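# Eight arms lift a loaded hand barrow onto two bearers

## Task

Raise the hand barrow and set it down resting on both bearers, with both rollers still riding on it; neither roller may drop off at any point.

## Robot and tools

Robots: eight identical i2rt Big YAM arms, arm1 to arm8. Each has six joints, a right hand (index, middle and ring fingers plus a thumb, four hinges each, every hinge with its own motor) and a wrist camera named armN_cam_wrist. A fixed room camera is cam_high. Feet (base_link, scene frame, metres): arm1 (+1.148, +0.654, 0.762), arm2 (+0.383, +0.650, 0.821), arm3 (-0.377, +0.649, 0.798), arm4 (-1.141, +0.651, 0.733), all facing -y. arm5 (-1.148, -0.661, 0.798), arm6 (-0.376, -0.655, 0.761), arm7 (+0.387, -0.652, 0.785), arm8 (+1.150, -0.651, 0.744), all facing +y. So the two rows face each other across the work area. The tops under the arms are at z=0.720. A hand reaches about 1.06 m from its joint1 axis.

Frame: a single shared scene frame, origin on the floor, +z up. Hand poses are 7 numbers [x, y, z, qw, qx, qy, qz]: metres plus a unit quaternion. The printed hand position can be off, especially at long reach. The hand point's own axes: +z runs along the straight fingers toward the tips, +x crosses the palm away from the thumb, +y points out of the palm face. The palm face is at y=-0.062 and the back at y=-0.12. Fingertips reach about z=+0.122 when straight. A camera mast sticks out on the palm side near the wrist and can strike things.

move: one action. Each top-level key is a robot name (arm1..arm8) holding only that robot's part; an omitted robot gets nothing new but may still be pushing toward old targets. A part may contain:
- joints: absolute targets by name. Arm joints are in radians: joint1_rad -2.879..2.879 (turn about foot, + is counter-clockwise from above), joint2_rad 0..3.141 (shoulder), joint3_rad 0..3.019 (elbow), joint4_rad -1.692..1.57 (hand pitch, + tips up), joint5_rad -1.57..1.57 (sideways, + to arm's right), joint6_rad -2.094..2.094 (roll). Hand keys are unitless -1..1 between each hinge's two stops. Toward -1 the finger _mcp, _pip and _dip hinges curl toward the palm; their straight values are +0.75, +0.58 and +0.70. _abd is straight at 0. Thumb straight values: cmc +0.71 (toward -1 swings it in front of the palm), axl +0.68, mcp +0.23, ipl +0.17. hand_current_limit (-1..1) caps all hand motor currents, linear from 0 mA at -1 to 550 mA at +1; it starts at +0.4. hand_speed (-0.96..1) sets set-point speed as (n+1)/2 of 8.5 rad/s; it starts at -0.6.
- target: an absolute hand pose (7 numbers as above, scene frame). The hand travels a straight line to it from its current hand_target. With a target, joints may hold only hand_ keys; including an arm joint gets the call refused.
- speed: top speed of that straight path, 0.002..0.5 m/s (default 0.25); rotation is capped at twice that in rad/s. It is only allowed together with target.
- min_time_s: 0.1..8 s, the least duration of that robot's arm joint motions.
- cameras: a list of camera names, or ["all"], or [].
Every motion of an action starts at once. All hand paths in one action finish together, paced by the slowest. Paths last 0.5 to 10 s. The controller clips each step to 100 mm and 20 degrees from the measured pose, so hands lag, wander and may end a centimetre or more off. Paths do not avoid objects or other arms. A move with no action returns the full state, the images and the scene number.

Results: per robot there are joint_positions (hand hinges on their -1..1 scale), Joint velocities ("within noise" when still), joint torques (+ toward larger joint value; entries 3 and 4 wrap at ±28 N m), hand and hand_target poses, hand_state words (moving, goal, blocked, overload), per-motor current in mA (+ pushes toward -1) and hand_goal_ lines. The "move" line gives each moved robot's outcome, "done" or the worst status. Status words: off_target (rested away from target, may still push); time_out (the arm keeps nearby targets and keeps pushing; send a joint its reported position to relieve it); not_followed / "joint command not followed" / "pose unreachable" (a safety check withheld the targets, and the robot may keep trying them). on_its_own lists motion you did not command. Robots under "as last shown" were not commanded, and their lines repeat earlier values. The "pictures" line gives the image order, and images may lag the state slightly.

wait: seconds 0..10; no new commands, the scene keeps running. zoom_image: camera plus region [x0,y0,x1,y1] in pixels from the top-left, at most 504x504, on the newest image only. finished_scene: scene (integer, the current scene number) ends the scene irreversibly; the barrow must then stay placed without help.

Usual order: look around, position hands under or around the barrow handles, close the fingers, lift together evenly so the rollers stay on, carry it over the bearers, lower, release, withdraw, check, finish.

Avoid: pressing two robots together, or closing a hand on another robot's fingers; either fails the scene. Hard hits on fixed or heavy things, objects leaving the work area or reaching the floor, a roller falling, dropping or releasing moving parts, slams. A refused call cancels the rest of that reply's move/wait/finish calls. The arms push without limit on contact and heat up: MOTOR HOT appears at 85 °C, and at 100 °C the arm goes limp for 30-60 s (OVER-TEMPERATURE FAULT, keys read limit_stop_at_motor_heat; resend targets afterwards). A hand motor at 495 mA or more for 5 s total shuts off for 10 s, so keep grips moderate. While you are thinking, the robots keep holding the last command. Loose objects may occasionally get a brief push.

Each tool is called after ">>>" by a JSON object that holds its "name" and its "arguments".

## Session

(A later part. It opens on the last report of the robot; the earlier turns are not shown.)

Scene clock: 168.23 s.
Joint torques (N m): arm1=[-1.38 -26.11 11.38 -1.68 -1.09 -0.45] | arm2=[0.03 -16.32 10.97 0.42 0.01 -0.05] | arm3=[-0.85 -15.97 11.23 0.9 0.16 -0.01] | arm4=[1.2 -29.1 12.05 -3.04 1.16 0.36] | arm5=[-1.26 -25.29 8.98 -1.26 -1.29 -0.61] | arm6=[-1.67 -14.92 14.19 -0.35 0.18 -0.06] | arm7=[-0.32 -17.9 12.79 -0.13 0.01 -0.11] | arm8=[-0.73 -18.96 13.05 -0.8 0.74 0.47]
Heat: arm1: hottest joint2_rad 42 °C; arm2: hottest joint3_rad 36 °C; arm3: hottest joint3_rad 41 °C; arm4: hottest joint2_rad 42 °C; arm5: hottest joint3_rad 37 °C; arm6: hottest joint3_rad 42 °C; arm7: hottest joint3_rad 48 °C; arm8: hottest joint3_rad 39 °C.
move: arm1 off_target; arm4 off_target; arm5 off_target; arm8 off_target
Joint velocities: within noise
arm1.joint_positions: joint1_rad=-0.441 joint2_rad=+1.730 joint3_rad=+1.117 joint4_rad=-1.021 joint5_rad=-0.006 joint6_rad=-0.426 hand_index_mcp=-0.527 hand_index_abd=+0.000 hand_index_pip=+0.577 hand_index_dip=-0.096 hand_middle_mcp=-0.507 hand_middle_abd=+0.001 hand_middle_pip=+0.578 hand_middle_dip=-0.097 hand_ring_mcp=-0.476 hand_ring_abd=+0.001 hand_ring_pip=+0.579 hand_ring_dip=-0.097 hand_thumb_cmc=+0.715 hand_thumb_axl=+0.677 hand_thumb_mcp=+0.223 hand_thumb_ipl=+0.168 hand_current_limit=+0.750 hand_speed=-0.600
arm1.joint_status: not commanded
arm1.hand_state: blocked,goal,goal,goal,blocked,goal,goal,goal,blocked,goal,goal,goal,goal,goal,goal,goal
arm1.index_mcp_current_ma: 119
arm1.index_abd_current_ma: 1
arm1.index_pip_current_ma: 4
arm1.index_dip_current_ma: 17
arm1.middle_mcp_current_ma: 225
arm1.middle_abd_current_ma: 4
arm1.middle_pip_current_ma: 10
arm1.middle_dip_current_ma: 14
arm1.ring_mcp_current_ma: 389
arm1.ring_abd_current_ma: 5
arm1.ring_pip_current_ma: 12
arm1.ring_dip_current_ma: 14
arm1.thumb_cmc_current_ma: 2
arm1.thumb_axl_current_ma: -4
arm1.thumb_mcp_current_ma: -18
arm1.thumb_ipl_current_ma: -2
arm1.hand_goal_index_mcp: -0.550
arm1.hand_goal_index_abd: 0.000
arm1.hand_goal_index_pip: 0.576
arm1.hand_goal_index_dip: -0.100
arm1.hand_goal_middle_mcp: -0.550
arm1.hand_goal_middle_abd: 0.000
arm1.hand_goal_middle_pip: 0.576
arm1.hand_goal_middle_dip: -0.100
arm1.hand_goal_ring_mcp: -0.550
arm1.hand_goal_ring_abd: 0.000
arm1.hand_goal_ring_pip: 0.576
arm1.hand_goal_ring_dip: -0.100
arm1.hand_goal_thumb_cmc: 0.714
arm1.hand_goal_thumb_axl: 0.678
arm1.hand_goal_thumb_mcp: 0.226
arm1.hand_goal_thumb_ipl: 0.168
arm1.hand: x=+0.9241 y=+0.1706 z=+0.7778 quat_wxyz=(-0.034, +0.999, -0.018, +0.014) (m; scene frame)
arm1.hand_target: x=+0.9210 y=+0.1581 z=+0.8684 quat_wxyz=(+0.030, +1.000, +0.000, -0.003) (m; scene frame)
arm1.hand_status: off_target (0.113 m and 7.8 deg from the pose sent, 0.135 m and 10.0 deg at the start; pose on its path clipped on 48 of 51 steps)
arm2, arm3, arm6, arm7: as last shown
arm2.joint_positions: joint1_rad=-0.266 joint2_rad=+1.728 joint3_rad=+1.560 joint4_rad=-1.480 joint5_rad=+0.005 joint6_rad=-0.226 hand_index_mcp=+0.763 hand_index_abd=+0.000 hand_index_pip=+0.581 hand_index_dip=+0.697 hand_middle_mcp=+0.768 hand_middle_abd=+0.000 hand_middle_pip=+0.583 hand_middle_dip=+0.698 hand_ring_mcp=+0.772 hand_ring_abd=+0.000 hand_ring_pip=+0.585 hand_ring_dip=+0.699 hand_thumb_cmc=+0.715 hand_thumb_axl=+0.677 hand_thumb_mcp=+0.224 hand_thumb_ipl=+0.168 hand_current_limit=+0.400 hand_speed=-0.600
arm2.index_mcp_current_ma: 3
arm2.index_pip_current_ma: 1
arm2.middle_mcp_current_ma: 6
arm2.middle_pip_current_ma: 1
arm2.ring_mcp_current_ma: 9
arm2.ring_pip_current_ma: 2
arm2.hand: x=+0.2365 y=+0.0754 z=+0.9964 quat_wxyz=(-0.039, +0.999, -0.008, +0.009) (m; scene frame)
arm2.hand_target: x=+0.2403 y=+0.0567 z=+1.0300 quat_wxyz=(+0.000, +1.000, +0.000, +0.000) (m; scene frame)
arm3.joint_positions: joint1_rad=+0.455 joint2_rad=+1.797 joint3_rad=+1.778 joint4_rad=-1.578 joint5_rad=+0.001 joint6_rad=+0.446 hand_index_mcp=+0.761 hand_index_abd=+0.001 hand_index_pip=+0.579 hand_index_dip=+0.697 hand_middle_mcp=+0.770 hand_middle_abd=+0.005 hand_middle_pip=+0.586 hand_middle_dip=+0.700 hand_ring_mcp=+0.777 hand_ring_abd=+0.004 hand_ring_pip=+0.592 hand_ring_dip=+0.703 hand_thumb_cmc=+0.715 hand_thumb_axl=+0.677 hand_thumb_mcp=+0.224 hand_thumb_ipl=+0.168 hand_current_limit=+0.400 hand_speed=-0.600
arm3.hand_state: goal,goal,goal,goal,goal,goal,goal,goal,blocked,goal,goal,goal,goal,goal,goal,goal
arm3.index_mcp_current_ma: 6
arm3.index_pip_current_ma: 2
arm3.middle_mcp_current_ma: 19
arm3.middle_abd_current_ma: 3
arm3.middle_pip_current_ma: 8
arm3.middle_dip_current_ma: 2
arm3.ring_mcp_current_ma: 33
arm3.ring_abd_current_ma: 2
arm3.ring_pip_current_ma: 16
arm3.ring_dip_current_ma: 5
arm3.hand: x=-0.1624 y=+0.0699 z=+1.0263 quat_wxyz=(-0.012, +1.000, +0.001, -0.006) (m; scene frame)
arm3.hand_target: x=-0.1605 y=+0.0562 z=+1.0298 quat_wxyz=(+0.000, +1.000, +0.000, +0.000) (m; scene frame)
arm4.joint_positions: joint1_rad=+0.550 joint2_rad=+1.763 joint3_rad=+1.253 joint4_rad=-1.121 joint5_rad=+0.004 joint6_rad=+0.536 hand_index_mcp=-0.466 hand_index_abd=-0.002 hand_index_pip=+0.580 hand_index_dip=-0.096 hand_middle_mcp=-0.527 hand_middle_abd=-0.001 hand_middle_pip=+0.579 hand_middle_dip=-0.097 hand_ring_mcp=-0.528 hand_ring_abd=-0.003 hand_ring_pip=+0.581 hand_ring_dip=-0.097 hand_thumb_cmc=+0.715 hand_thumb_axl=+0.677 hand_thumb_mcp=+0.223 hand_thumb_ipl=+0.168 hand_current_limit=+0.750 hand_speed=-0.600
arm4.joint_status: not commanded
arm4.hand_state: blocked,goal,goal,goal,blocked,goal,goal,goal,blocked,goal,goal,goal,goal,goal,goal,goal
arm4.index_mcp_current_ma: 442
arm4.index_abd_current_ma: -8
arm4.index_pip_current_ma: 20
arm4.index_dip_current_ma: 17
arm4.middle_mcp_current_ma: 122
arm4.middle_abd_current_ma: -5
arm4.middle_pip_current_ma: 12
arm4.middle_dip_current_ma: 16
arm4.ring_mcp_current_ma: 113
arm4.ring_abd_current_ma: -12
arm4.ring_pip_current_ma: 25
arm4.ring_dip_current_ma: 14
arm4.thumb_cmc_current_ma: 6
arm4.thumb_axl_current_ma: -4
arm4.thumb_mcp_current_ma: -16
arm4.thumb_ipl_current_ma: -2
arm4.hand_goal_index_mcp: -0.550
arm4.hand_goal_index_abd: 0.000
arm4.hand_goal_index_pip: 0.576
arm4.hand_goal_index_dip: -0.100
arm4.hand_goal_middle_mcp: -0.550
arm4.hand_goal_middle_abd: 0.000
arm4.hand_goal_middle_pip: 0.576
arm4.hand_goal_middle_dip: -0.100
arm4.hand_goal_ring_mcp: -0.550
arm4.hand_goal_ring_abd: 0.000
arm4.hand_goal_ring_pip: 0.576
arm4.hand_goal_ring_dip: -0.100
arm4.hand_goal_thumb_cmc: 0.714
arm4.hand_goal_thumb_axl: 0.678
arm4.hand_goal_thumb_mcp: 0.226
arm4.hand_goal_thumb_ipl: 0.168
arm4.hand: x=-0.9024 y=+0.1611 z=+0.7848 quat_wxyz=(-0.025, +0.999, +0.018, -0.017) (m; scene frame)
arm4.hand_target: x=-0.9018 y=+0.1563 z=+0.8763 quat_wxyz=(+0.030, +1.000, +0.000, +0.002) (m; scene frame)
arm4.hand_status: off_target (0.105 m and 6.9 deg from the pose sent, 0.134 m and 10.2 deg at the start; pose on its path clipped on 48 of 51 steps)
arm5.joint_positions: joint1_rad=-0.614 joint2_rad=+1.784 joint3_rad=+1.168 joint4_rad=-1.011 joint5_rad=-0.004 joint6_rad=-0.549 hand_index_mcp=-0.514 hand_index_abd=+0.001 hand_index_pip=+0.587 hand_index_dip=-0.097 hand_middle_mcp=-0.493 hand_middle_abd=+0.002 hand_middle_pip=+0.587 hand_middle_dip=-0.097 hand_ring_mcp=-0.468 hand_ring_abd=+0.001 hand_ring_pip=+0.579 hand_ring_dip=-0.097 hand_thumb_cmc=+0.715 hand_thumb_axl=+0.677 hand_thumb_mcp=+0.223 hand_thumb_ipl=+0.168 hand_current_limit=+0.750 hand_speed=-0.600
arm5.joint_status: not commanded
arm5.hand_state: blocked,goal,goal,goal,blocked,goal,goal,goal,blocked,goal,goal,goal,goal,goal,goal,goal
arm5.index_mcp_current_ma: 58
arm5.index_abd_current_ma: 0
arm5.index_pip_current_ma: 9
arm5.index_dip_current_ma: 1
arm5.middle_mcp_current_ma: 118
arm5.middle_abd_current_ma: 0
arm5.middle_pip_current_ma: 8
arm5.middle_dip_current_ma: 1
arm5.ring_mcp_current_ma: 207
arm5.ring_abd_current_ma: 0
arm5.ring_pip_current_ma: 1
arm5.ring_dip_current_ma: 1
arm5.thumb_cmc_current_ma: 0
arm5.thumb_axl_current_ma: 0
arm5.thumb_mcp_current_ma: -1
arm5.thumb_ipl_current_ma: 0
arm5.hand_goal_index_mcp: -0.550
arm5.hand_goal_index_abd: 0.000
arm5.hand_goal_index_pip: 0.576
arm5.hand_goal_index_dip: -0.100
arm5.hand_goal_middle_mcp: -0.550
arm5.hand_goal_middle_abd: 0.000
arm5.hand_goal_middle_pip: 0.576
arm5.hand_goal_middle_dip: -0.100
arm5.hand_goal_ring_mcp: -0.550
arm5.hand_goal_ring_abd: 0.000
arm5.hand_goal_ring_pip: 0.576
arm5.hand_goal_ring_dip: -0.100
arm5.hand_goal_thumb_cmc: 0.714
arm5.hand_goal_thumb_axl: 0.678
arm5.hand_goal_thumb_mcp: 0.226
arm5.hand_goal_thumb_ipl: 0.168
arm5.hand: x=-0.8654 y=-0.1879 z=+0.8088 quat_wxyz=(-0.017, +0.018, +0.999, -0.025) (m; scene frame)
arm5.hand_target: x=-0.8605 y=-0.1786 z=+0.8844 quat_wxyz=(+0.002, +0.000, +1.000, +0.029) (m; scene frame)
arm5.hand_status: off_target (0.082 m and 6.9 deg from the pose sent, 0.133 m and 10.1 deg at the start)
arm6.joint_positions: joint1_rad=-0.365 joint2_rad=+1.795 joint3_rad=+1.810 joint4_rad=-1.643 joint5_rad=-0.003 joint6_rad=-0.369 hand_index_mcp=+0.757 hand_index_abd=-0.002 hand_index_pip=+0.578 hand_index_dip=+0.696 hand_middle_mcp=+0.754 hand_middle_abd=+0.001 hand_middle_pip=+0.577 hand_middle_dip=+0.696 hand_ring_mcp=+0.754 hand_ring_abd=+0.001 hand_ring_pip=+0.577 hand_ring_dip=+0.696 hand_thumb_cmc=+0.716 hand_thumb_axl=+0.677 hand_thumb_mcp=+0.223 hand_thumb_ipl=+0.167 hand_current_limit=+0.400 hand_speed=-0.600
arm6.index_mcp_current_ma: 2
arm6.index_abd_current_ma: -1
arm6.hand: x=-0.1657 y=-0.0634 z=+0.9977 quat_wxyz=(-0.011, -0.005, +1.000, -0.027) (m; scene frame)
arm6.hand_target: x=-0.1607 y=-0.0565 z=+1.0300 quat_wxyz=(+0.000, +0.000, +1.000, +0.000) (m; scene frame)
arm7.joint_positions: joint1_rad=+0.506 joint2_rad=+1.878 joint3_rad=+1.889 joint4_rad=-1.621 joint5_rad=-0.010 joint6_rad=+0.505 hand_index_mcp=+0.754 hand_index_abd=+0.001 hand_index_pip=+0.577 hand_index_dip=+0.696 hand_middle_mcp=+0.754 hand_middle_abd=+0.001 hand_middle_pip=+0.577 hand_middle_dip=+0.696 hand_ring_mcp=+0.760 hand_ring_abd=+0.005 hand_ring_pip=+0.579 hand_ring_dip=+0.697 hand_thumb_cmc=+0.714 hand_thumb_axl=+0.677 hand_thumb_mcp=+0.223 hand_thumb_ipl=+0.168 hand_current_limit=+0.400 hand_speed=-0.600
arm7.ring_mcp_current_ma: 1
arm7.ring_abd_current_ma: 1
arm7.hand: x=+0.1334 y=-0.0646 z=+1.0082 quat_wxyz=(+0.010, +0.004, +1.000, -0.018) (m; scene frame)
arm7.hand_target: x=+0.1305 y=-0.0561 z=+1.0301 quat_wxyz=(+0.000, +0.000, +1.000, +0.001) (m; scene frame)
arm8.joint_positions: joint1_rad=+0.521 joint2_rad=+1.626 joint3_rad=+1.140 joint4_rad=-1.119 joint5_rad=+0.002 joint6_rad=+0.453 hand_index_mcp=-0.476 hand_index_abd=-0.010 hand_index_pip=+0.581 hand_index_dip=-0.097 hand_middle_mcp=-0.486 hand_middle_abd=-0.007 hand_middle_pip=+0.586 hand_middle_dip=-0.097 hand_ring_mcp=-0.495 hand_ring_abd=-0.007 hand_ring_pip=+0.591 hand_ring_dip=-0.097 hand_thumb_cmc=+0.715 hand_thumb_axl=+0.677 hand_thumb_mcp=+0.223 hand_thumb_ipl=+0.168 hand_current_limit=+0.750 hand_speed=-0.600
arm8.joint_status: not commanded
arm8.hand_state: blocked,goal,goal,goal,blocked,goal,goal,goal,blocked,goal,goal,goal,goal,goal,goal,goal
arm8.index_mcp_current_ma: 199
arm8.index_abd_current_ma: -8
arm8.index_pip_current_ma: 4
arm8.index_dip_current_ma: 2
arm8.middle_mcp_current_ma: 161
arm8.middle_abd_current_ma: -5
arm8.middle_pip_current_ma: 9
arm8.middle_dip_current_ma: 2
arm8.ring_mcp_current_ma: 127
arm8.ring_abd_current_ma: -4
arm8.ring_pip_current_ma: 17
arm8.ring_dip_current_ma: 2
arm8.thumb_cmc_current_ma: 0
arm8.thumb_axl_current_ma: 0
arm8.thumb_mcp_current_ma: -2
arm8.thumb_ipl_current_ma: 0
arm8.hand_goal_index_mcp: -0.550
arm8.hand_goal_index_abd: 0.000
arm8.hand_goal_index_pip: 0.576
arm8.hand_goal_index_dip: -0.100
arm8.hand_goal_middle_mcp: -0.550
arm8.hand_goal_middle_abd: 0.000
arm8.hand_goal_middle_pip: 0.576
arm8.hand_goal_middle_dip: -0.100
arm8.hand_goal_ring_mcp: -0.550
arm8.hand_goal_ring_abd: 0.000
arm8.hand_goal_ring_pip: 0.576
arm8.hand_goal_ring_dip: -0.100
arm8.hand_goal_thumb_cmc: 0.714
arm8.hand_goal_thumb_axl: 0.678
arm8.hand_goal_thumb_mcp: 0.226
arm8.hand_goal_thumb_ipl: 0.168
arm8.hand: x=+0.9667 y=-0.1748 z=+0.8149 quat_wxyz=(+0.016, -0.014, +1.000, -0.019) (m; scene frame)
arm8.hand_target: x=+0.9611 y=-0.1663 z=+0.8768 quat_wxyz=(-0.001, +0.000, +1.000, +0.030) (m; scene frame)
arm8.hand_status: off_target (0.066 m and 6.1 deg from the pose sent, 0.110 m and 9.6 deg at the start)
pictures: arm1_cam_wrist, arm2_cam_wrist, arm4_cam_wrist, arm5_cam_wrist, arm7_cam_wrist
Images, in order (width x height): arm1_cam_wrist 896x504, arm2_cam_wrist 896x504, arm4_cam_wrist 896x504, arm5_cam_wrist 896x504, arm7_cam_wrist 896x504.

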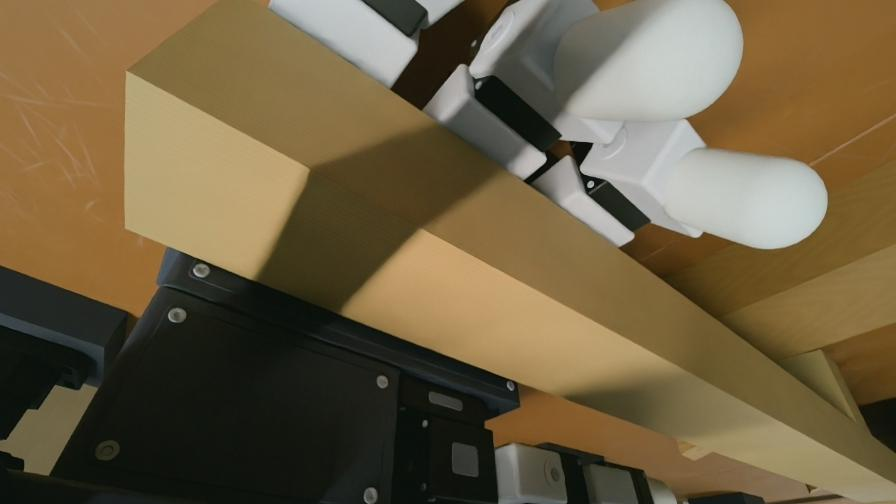

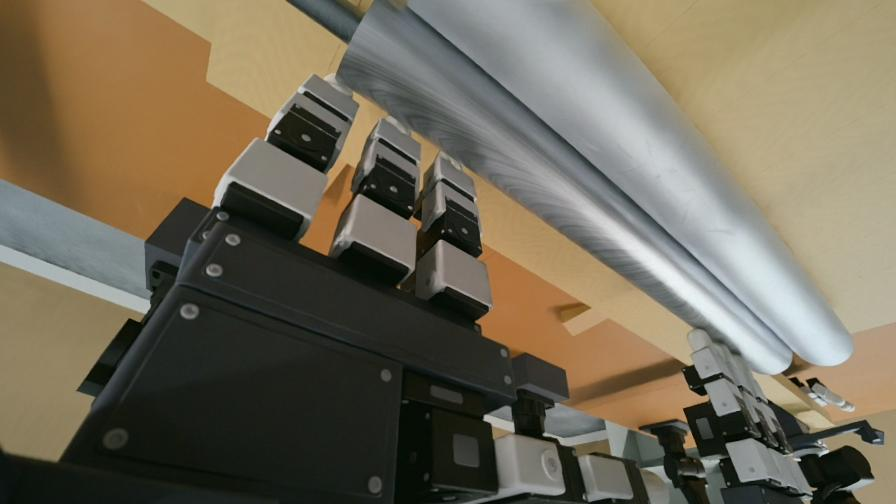

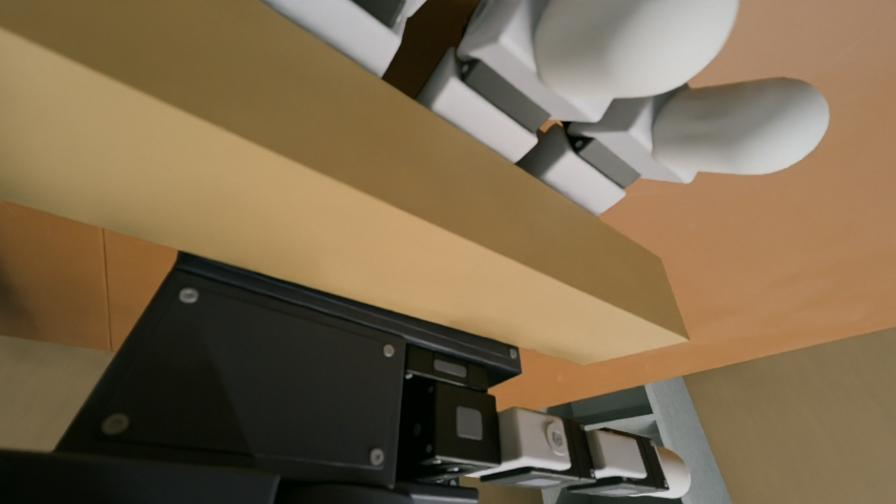

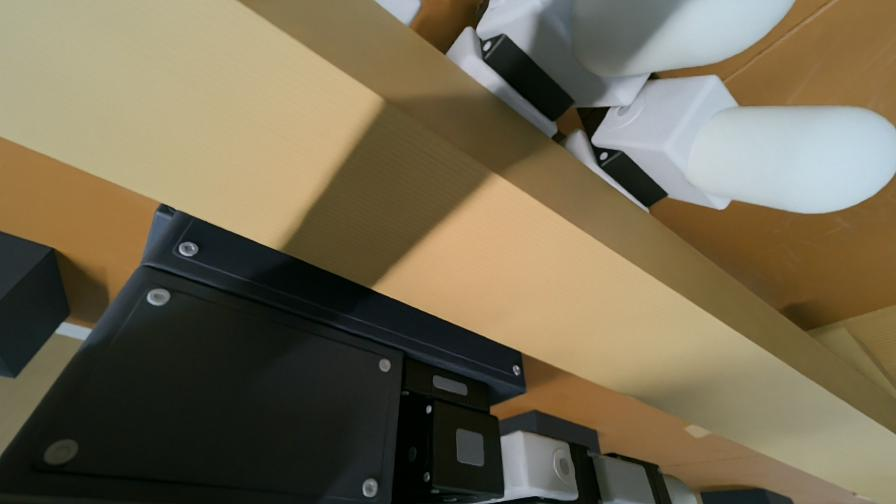

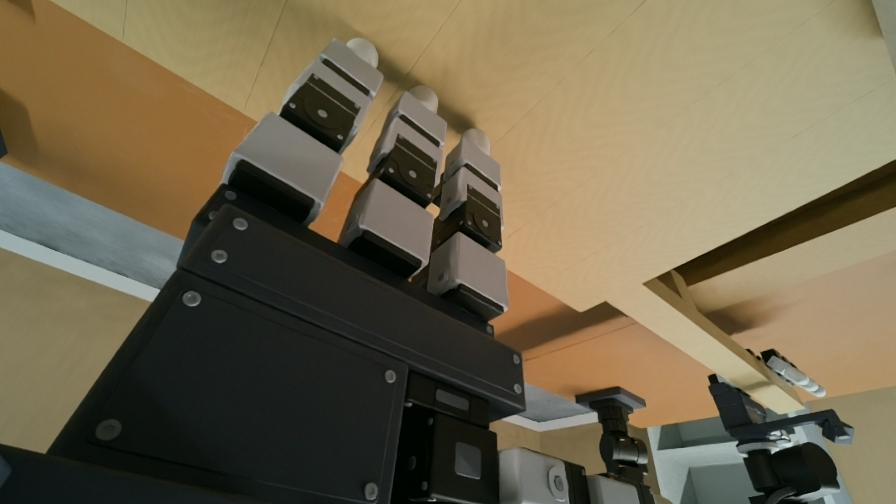

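>>> {"name": "move", "arguments": {"arm1": {"target": [0.92, 0.160, 0.905, 0.03, 0.9995, 0, 0], "speed": 0.06}, "arm4": {"target": [-0.90, 0.155, 0.905, 0.03, 0.9995, 0, 0], "speed": 0.06}, "arm6": {"target": [-0.16, -0.055, 1.075, 0, 0, 1, 0], "speed": 0.06}, "arm7": {"target": [0.13, -0.055, 1.075, 0, 0, 1, 0], "speed": 0.06}, "arm2": {"target": [0.24, 0.055, 1.065, 0, 1, 0, 0], "speed": 0.06}, "arm3": {"target": [-0.16, 0.055, 1.060, 0, 1, 0, 0], "speed": 0.06}, "cameras": ["arm2_cam_wrist", "arm7_cam_wrist", "arm1_cam_wrist", "arm3_cam_wrist", "arm4_cam_wrist"]}}

Scene clock: 171.30 s.
Joint torques (N m): arm1=[-0.85 -24.64 13.09 -1.72 -1.13 -0.52] | arm2=[-0.03 -17.08 11.51 -0.06 -0.03 -0.06] | arm3=[-1.14 -16.21 12.36 0.09 0.12 -0.01] | arm4=[1.26 -27.46 13.75 -2.5 1.08 0.36] | arm5=[-1.32 -23.71 9.13 -1.16 -0.95 -0.61] | arm6=[-1.67 -14.8 14.61 -0.34 0.15 -0.05] | arm7=[-0.26 -18.96 13.59 -0.2 0.11 -0.12] | arm8=[-0.62 -17.73 13.18 -0.62 0.59 0.38]
Heat: arm1: hottest joint2_rad 43 °C; arm2: hottest joint3_rad 37 °C; arm3: hottest joint3_rad 41 °C; arm4: hottest joint2_rad 42 °C; arm5: hottest joint3_rad 37 °C; arm6: hottest joint3_rad 43 °C; arm7: hottest joint3_rad 48 °C; arm8: hottest joint3_rad 39 °C.
move: arm1 off_target; arm2 off_target; arm3 off_target; arm4 off_target; arm6 off_target; arm7 off_target
Joint velocities: within noise
arm1.joint_positions: joint1_rad=-0.453 joint2_rad=+1.682 joint3_rad=+1.117 joint4_rad=-1.073 joint5_rad=-0.005 joint6_rad=-0.429 hand_index_mcp=-0.527 hand_index_abd=+0.000 hand_index_pip=+0.577 hand_index_dip=-0.096 hand_middle_mcp=-0.506 hand_middle_abd=+0.002 hand_middle_pip=+0.578 hand_middle_dip=-0.097 hand_ring_mcp=-0.476 hand_ring_abd=+0.001 hand_ring_pip=+0.579 hand_ring_dip=-0.097 hand_thumb_cmc=+0.715 hand_thumb_axl=+0.677 hand_thumb_mcp=+0.223 hand_thumb_ipl=+0.168 hand_current_limit=+0.750 hand_speed=-0.600
arm1.joint_status: not commanded
arm1.hand_state: blocked,goal,goal,goal,blocked,goal,goal,goal,blocked,goal,goal,goal,goal,goal,goal,goal
arm1.index_mcp_current_ma: 119
arm1.index_abd_current_ma: 1
arm1.index_pip_current_ma: 4
arm1.index_dip_current_ma: 17
arm1.middle_mcp_current_ma: 228
arm1.middle_abd_current_ma: 8
arm1.middle_pip_current_ma: 10
arm1.middle_dip_current_ma: 14
arm1.ring_mcp_current_ma: 389
arm1.ring_abd_current_ma: 5
arm1.ring_pip_current_ma: 12
arm1.ring_dip_current_ma: 14
arm1.thumb_cmc_current_ma: 2
arm1.thumb_axl_current_ma: -4
arm1.thumb_mcp_current_ma: -18
arm1.thumb_ipl_current_ma: -2
arm1.hand_goal_index_mcp: -0.550
arm1.hand_goal_index_abd: 0.000
arm1.hand_goal_index_pip: 0.576
arm1.hand_goal_index_dip: -0.100
arm1.hand_goal_middle_mcp: -0.550
arm1.hand_goal_middle_abd: 0.000
arm1.hand_goal_middle_pip: 0.576
arm1.hand_goal_middle_dip: -0.100
arm1.hand_goal_ring_mcp: -0.550
arm1.hand_goal_ring_abd: 0.000
arm1.hand_goal_ring_pip: 0.576
arm1.hand_goal_ring_dip: -0.100
arm1.hand_goal_thumb_cmc: 0.714
arm1.hand_goal_thumb_axl: 0.678
arm1.hand_goal_thumb_mcp: 0.226
arm1.hand_goal_thumb_ipl: 0.168
arm1.hand: x=+0.9226 y=+0.1806 z=+0.7984 quat_wxyz=(-0.036, +0.999, -0.022, +0.016) (m; scene frame)
arm1.hand_target: x=+0.9210 y=+0.1642 z=+0.8896 quat_wxyz=(+0.030, +1.000, +0.000, -0.003) (m; scene frame)
arm1.hand_status: off_target (0.109 m and 8.2 deg from the pose sent, 0.128 m and 7.8 deg at the start; pose on its path clipped on 42 of 47 steps)
arm2.joint_positions: joint1_rad=-0.266 joint2_rad=+1.728 joint3_rad=+1.635 joint4_rad=-1.557 joint5_rad=+0.006 joint6_rad=-0.226 hand_index_mcp=+0.759 hand_index_abd=+0.000 hand_index_pip=+0.581 hand_index_dip=+0.697 hand_middle_mcp=+0.764 hand_middle_abd=+0.001 hand_middle_pip=+0.583 hand_middle_dip=+0.698 hand_ring_mcp=+0.768 hand_ring_abd=+0.003 hand_ring_pip=+0.585 hand_ring_dip=+0.699 hand_thumb_cmc=+0.715 hand_thumb_axl=+0.677 hand_thumb_mcp=+0.224 hand_thumb_ipl=+0.168 hand_current_limit=+0.400 hand_speed=-0.600
arm2.joint_status: not commanded
arm2.hand_state: goal,goal,goal,goal,goal,goal,goal,goal,goal,goal,goal,goal,goal,goal,goal,goal
arm2.index_mcp_current_ma: 1
arm2.index_abd_current_ma: 0
arm2.index_pip_current_ma: 1
arm2.index_dip_current_ma: 0
arm2.middle_mcp_current_ma: 3
arm2.middle_abd_current_ma: 0
arm2.middle_pip_current_ma: 1
arm2.middle_dip_current_ma: 0
arm2.ring_mcp_current_ma: 6
arm2.ring_abd_current_ma: 0
arm2.ring_pip_current_ma: 2
arm2.ring_dip_current_ma: 0
arm2.thumb_cmc_current_ma: 0
arm2.thumb_axl_current_ma: 0
arm2.thumb_mcp_current_ma: 0
arm2.thumb_ipl_current_ma: 0
arm2.hand_goal_index_mcp: 0.754
arm2.hand_goal_index_abd: 0.000
arm2.hand_goal_index_pip: 0.576
arm2.hand_goal_index_dip: 0.696
arm2.hand_goal_middle_mcp: 0.754
arm2.hand_goal_middle_abd: 0.000
arm2.hand_goal_middle_pip: 0.576
arm2.hand_goal_middle_dip: 0.696
arm2.hand_goal_ring_mcp: 0.754
arm2.hand_goal_ring_abd: 0.000
arm2.hand_goal_ring_pip: 0.576
arm2.hand_goal_ring_dip: 0.696
arm2.hand_goal_thumb_cmc: 0.714
arm2.hand_goal_thumb_axl: 0.678
arm2.hand_goal_thumb_mcp: 0.226
arm2.hand_goal_thumb_ipl: 0.168
arm2.hand: x=+0.2354 y=+0.0722 z=+1.0247 quat_wxyz=(-0.040, +0.999, -0.008, +0.008) (m; scene frame)
arm2.hand_target: x=+0.2404 y=+0.0573 z=+1.0649 quat_wxyz=(+0.000, +1.000, +0.000, +0.000) (m; scene frame)
arm2.hand_status: off_target (0.044 m and 4.7 deg from the pose sent, 0.072 m and 4.6 deg at the start)
arm3.joint_positions: joint1_rad=+0.453 joint2_rad=+1.804 joint3_rad=+1.851 joint4_rad=-1.637 joint5_rad=+0.001 joint6_rad=+0.446 hand_index_mcp=+0.755 hand_index_abd=+0.001 hand_index_pip=+0.578 hand_index_dip=+0.697 hand_middle_mcp=+0.755 hand_middle_abd=+0.003 hand_middle_pip=+0.578 hand_middle_dip=+0.699 hand_ring_mcp=+0.754 hand_ring_abd=+0.005 hand_ring_pip=+0.577 hand_ring_dip=+0.698 hand_thumb_cmc=+0.715 hand_thumb_axl=+0.677 hand_thumb_mcp=+0.224 hand_thumb_ipl=+0.168 hand_current_limit=+0.400 hand_speed=-0.600
arm3.joint_status: not commanded
arm3.hand_state: goal,goal,goal,goal,goal,goal,goal,goal,goal,goal,goal,goal,goal,goal,goal,goal
arm3.index_mcp_current_ma: 0
arm3.index_abd_current_ma: 0
arm3.index_pip_current_ma: 1
arm3.index_dip_current_ma: 0
arm3.middle_mcp_current_ma: 0
arm3.middle_abd_current_ma: 1
arm3.middle_pip_current_ma: 1
arm3.middle_dip_current_ma: 1
arm3.ring_mcp_current_ma: 0
arm3.ring_abd_current_ma: 2
arm3.ring_pip_current_ma: 0
arm3.ring_dip_current_ma: 1
arm3.thumb_cmc_current_ma: 0
arm3.thumb_axl_current_ma: 0
arm3.thumb_mcp_current_ma: -2
arm3.thumb_ipl_current_ma: 0
arm3.hand_goal_index_mcp: 0.754
arm3.hand_goal_index_abd: 0.000
arm3.hand_goal_index_pip: 0.576
arm3.hand_goal_index_dip: 0.696
arm3.hand_goal_middle_mcp: 0.754
arm3.hand_goal_middle_abd: 0.000
arm3.hand_goal_middle_pip: 0.576
arm3.hand_goal_middle_dip: 0.696
arm3.hand_goal_ring_mcp: 0.754
arm3.hand_goal_ring_abd: 0.000
arm3.hand_goal_ring_pip: 0.576
arm3.hand_goal_ring_dip: 0.696
arm3.hand_goal_thumb_cmc: 0.714
arm3.hand_goal_thumb_axl: 0.678
arm3.hand_goal_thumb_mcp: 0.226
arm3.hand_goal_thumb_ipl: 0.168
arm3.hand: x=-0.1619 y=+0.0661 z=+1.0510 quat_wxyz=(-0.008, +1.000, +0.000, -0.004) (m; scene frame)
arm3.hand_target: x=-0.1601 y=+0.0555 z=+1.0600 quat_wxyz=(+0.001, +1.000, +0.000, +0.000) (m; scene frame)
arm3.hand_status: off_target (0.014 m and 1.1 deg from the pose sent, 0.037 m and 1.5 deg at the start)
arm4.joint_positions: joint1_rad=+0.551 joint2_rad=+1.727 joint3_rad=+1.270 joint4_rad=-1.184 joint5_rad=+0.006 joint6_rad=+0.536 hand_index_mcp=-0.463 hand_index_abd=-0.004 hand_index_pip=+0.580 hand_index_dip=-0.096 hand_middle_mcp=-0.519 hand_middle_abd=-0.001 hand_middle_pip=+0.579 hand_middle_dip=-0.097 hand_ring_mcp=-0.528 hand_ring_abd=-0.003 hand_ring_pip=+0.581 hand_ring_dip=-0.097 hand_thumb_cmc=+0.715 hand_thumb_axl=+0.677 hand_thumb_mcp=+0.223 hand_thumb_ipl=+0.168 hand_current_limit=+0.750 hand_speed=-0.600
arm4.joint_status: not commanded
arm4.hand_state: blocked,goal,goal,goal,blocked,goal,goal,goal,blocked,goal,goal,goal,goal,goal,goal,goal
arm4.index_mcp_current_ma: 459
arm4.index_abd_current_ma: -17
arm4.index_pip_current_ma: 20
arm4.index_dip_current_ma: 17
arm4.middle_mcp_current_ma: 160
arm4.middle_abd_current_ma: -6
arm4.middle_pip_current_ma: 12
arm4.middle_dip_current_ma: 16
arm4.ring_mcp_current_ma: 112
arm4.ring_abd_current_ma: -12
arm4.ring_pip_current_ma: 25
arm4.ring_dip_current_ma: 14
arm4.thumb_cmc_current_ma: 5
arm4.thumb_axl_current_ma: -4
arm4.thumb_mcp_current_ma: -16
arm4.thumb_ipl_current_ma: -2
arm4.hand_goal_index_mcp: -0.550
arm4.hand_goal_index_abd: 0.000
arm4.hand_goal_index_pip: 0.576
arm4.hand_goal_index_dip: -0.100
arm4.hand_goal_middle_mcp: -0.550
arm4.hand_goal_middle_abd: 0.000
arm4.hand_goal_middle_pip: 0.576
arm4.hand_goal_middle_dip: -0.100
arm4.hand_goal_ring_mcp: -0.550
arm4.hand_goal_ring_abd: 0.000
arm4.hand_goal_ring_pip: 0.576
arm4.hand_goal_ring_dip: -0.100
arm4.hand_goal_thumb_cmc: 0.714
arm4.hand_goal_thumb_axl: 0.678
arm4.hand_goal_thumb_mcp: 0.226
arm4.hand_goal_thumb_ipl: 0.168
arm4.hand: x=-0.9055 y=+0.1666 z=+0.8070 quat_wxyz=(-0.029, +0.999, +0.019, -0.021) (m; scene frame)
arm4.hand_target: x=-0.9023 y=+0.1577 z=+0.8986 quat_wxyz=(+0.030, +1.000, +0.000, +0.002) (m; scene frame)
arm4.hand_status: off_target (0.099 m and 7.5 deg from the pose sent, 0.120 m and 6.9 deg at the start; pose on its path clipped on 28 of 47 steps)
arm5, arm8: as last shown
arm5.joint_positions: joint1_rad=-0.614 joint2_rad=+1.767 joint3_rad=+1.168 joint4_rad=-1.012 joint5_rad=-0.012 joint6_rad=-0.549 hand_index_mcp=-0.513 hand_index_abd=+0.001 hand_index_pip=+0.587 hand_index_dip=-0.097 hand_middle_mcp=-0.493 hand_middle_abd=+0.002 hand_middle_pip=+0.586 hand_middle_dip=-0.097 hand_ring_mcp=-0.468 hand_ring_abd=+0.004 hand_ring_pip=+0.579 hand_ring_dip=-0.097 hand_thumb_cmc=+0.715 hand_thumb_axl=+0.677 hand_thumb_mcp=+0.223 hand_thumb_ipl=+0.168 hand_current_limit=+0.750 hand_speed=-0.600
arm5.index_mcp_current_ma: 59
arm5.middle_abd_current_ma: 1
arm5.middle_pip_current_ma: 7
arm5.ring_abd_current_ma: 2
arm5.hand: x=-0.8657 y=-0.1858 z=+0.8180 quat_wxyz=(-0.016, +0.018, +1.000, -0.016) (m; scene frame)
arm5.hand_target: x=-0.8605 y=-0.1786 z=+0.8844 quat_wxyz=(+0.002, +0.000, +1.000, +0.030) (m; scene frame)
arm6.joint_positions: joint1_rad=-0.365 joint2_rad=+1.772 joint3_rad=+1.874 joint4_rad=-1.679 joint5_rad=-0.003 joint6_rad=-0.369 hand_index_mcp=+0.754 hand_index_abd=-0.002 hand_index_pip=+0.578 hand_index_dip=+0.696 hand_middle_mcp=+0.754 hand_middle_abd=+0.001 hand_middle_pip=+0.577 hand_middle_dip=+0.696 hand_ring_mcp=+0.754 hand_ring_abd=+0.001 hand_ring_pip=+0.577 hand_ring_dip=+0.696 hand_thumb_cmc=+0.716 hand_thumb_axl=+0.677 hand_thumb_mcp=+0.223 hand_thumb_ipl=+0.167 hand_current_limit=+0.400 hand_speed=-0.600
arm6.joint_status: not commanded
arm6.hand_state: goal,goal,goal,goal,goal,goal,goal,goal,goal,goal,goal,goal,goal,goal,goal,goal
arm6.index_mcp_current_ma: 0
arm6.index_abd_current_ma: -1
arm6.index_pip_current_ma: 1
arm6.index_dip_current_ma: 0
arm6.middle_mcp_current_ma: 0
arm6.middle_abd_current_ma: 0
arm6.middle_pip_current_ma: 0
arm6.middle_dip_current_ma: 0
arm6.ring_mcp_current_ma: 0
arm6.ring_abd_current_ma: 0
arm6.ring_pip_current_ma: 0
arm6.ring_dip_current_ma: 0
arm6.thumb_cmc_current_ma: 1
arm6.thumb_axl_current_ma: 0
arm6.thumb_mcp_current_ma: -3
arm6.thumb_ipl_current_ma: -1
arm6.hand_goal_index_mcp: 0.754
arm6.hand_goal_index_abd: 0.000
arm6.hand_goal_index_pip: 0.576
arm6.hand_goal_index_dip: 0.696
arm6.hand_goal_middle_mcp: 0.754
arm6.hand_goal_middle_abd: 0.000
arm6.hand_goal_middle_pip: 0.576
arm6.hand_goal_middle_dip: 0.696
arm6.hand_goal_ring_mcp: 0.754
arm6.hand_goal_ring_abd: 0.000
arm6.hand_goal_ring_pip: 0.576
arm6.hand_goal_ring_dip: 0.696
arm6.hand_goal_thumb_cmc: 0.714
arm6.hand_goal_thumb_axl: 0.678
arm6.hand_goal_thumb_mcp: 0.226
arm6.hand_goal_thumb_ipl: 0.168
arm6.hand: x=-0.1648 y=-0.0608 z=+1.0385 quat_wxyz=(-0.002, -0.006, +1.000, -0.003) (m; scene frame)
arm6.hand_target: x=-0.1608 y=-0.0567 z=+1.0743 quat_wxyz=(+0.009, +0.000, +1.000, +0.026) (m; scene frame)
arm6.hand_status: off_target (0.037 m and 0.8 deg from the pose sent, 0.078 m and 3.4 deg at the start; a joint's target at an end of its range on 39 of 47 steps)
arm7.joint_positions: joint1_rad=+0.506 joint2_rad=+1.871 joint3_rad=+1.955 joint4_rad=-1.672 joint5_rad=-0.007 joint6_rad=+0.504 hand_index_mcp=+0.754 hand_index_abd=+0.001 hand_index_pip=+0.577 hand_index_dip=+0.696 hand_middle_mcp=+0.754 hand_middle_abd=+0.001 hand_middle_pip=+0.577 hand_middle_dip=+0.696 hand_ring_mcp=+0.754 hand_ring_abd=+0.001 hand_ring_pip=+0.578 hand_ring_dip=+0.697 hand_thumb_cmc=+0.714 hand_thumb_axl=+0.677 hand_thumb_mcp=+0.223 hand_thumb_ipl=+0.168 hand_current_limit=+0.400 hand_speed=-0.600
arm7.joint_status: not commanded
arm7.hand_state: goal,goal,goal,goal,goal,goal,goal,goal,goal,goal,goal,goal,goal,goal,goal,goal
arm7.index_mcp_current_ma: 0
arm7.index_abd_current_ma: 0
arm7.index_pip_current_ma: 0
arm7.index_dip_current_ma: 0
arm7.middle_mcp_current_ma: 0
arm7.middle_abd_current_ma: 0
arm7.middle_pip_current_ma: 0
arm7.middle_dip_current_ma: 0
arm7.ring_mcp_current_ma: 0
arm7.ring_abd_current_ma: 0
arm7.ring_pip_current_ma: 0
arm7.ring_dip_current_ma: 0
arm7.thumb_cmc_current_ma: 0
arm7.thumb_axl_current_ma: 0
arm7.thumb_mcp_current_ma: 0
arm7.thumb_ipl_current_ma: 0
arm7.hand_goal_index_mcp: 0.754
arm7.hand_goal_index_abd: 0.000
arm7.hand_goal_index_pip: 0.576
arm7.hand_goal_index_dip: 0.696
arm7.hand_goal_middle_mcp: 0.754
arm7.hand_goal_middle_abd: 0.000
arm7.hand_goal_middle_pip: 0.576
arm7.hand_goal_middle_dip: 0.696
arm7.hand_goal_ring_mcp: 0.754
arm7.hand_goal_ring_abd: 0.000
arm7.hand_goal_ring_pip: 0.576
arm7.hand_goal_ring_dip: 0.696
arm7.hand_goal_thumb_cmc: 0.714
arm7.hand_goal_thumb_axl: 0.678
arm7.hand_goal_thumb_mcp: 0.226
arm7.hand_goal_thumb_ipl: 0.168
arm7.hand: x=+0.1325 y=-0.0628 z=+1.0387 quat_wxyz=(+0.006, +0.003, +1.000, -0.008) (m; scene frame)
arm7.hand_target: x=+0.1308 y=-0.0566 z=+1.0744 quat_wxyz=(-0.008, -0.001, +1.000, +0.021) (m; scene frame)
arm7.hand_status: off_target (0.037 m and 1.2 deg from the pose sent, 0.068 m and 2.5 deg at the start; a joint's target at an end of its range on 36 of 47 steps)
arm8.joint_positions: joint1_rad=+0.521 joint2_rad=+1.611 joint3_rad=+1.140 joint4_rad=-1.124 joint5_rad=+0.006 joint6_rad=+0.460 hand_index_mcp=-0.476 hand_index_abd=-0.010 hand_index_pip=+0.581 hand_index_dip=-0.097 hand_middle_mcp=-0.486 hand_middle_abd=-0.007 hand_middle_pip=+0.584 hand_middle_dip=-0.097 hand_ring_mcp=-0.495 hand_ring_abd=-0.007 hand_ring_pip=+0.591 hand_ring_dip=-0.096 hand_thumb_cmc=+0.715 hand_thumb_axl=+0.677 hand_thumb_mcp=+0.223 hand_thumb_ipl=+0.168 hand_current_limit=+0.750 hand_speed=-0.600
arm8.middle_pip_current_ma: 7
arm8.ring_abd_current_ma: -5
arm8.hand: x=+0.9681 y=-0.1749 z=+0.8223 quat_wxyz=(+0.016, -0.010, +1.000, -0.013) (m; scene frame)
pictures: arm1_cam_wrist, arm2_cam_wrist, arm3_cam_wrist, arm4_cam_wrist, arm7_cam_wrist
Images, in order (width x height): arm1_cam_wrist 896x504, arm2_cam_wrist 896x504, arm3_cam_wrist 896x504, arm4_cam_wrist 896x504, arm7_cam_wrist 896x504.

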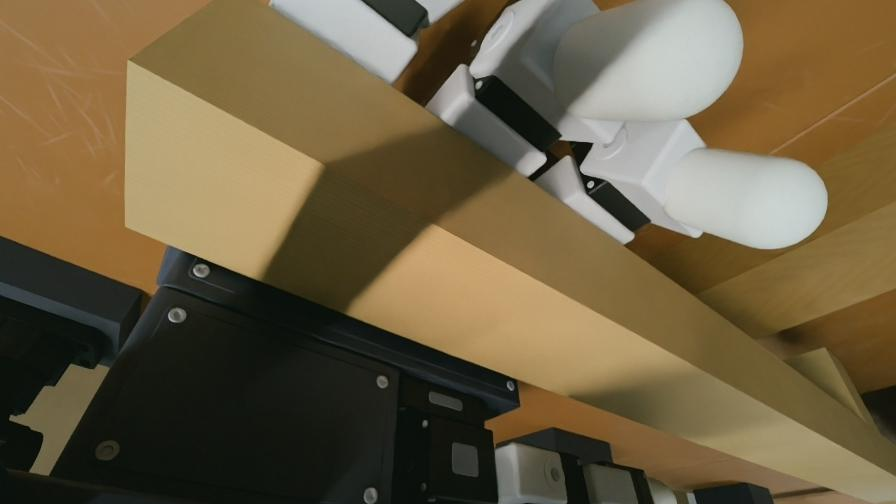

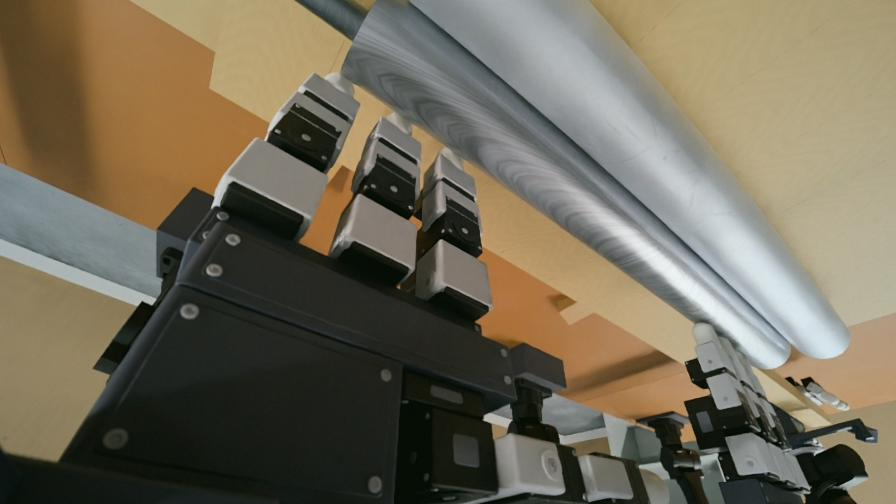

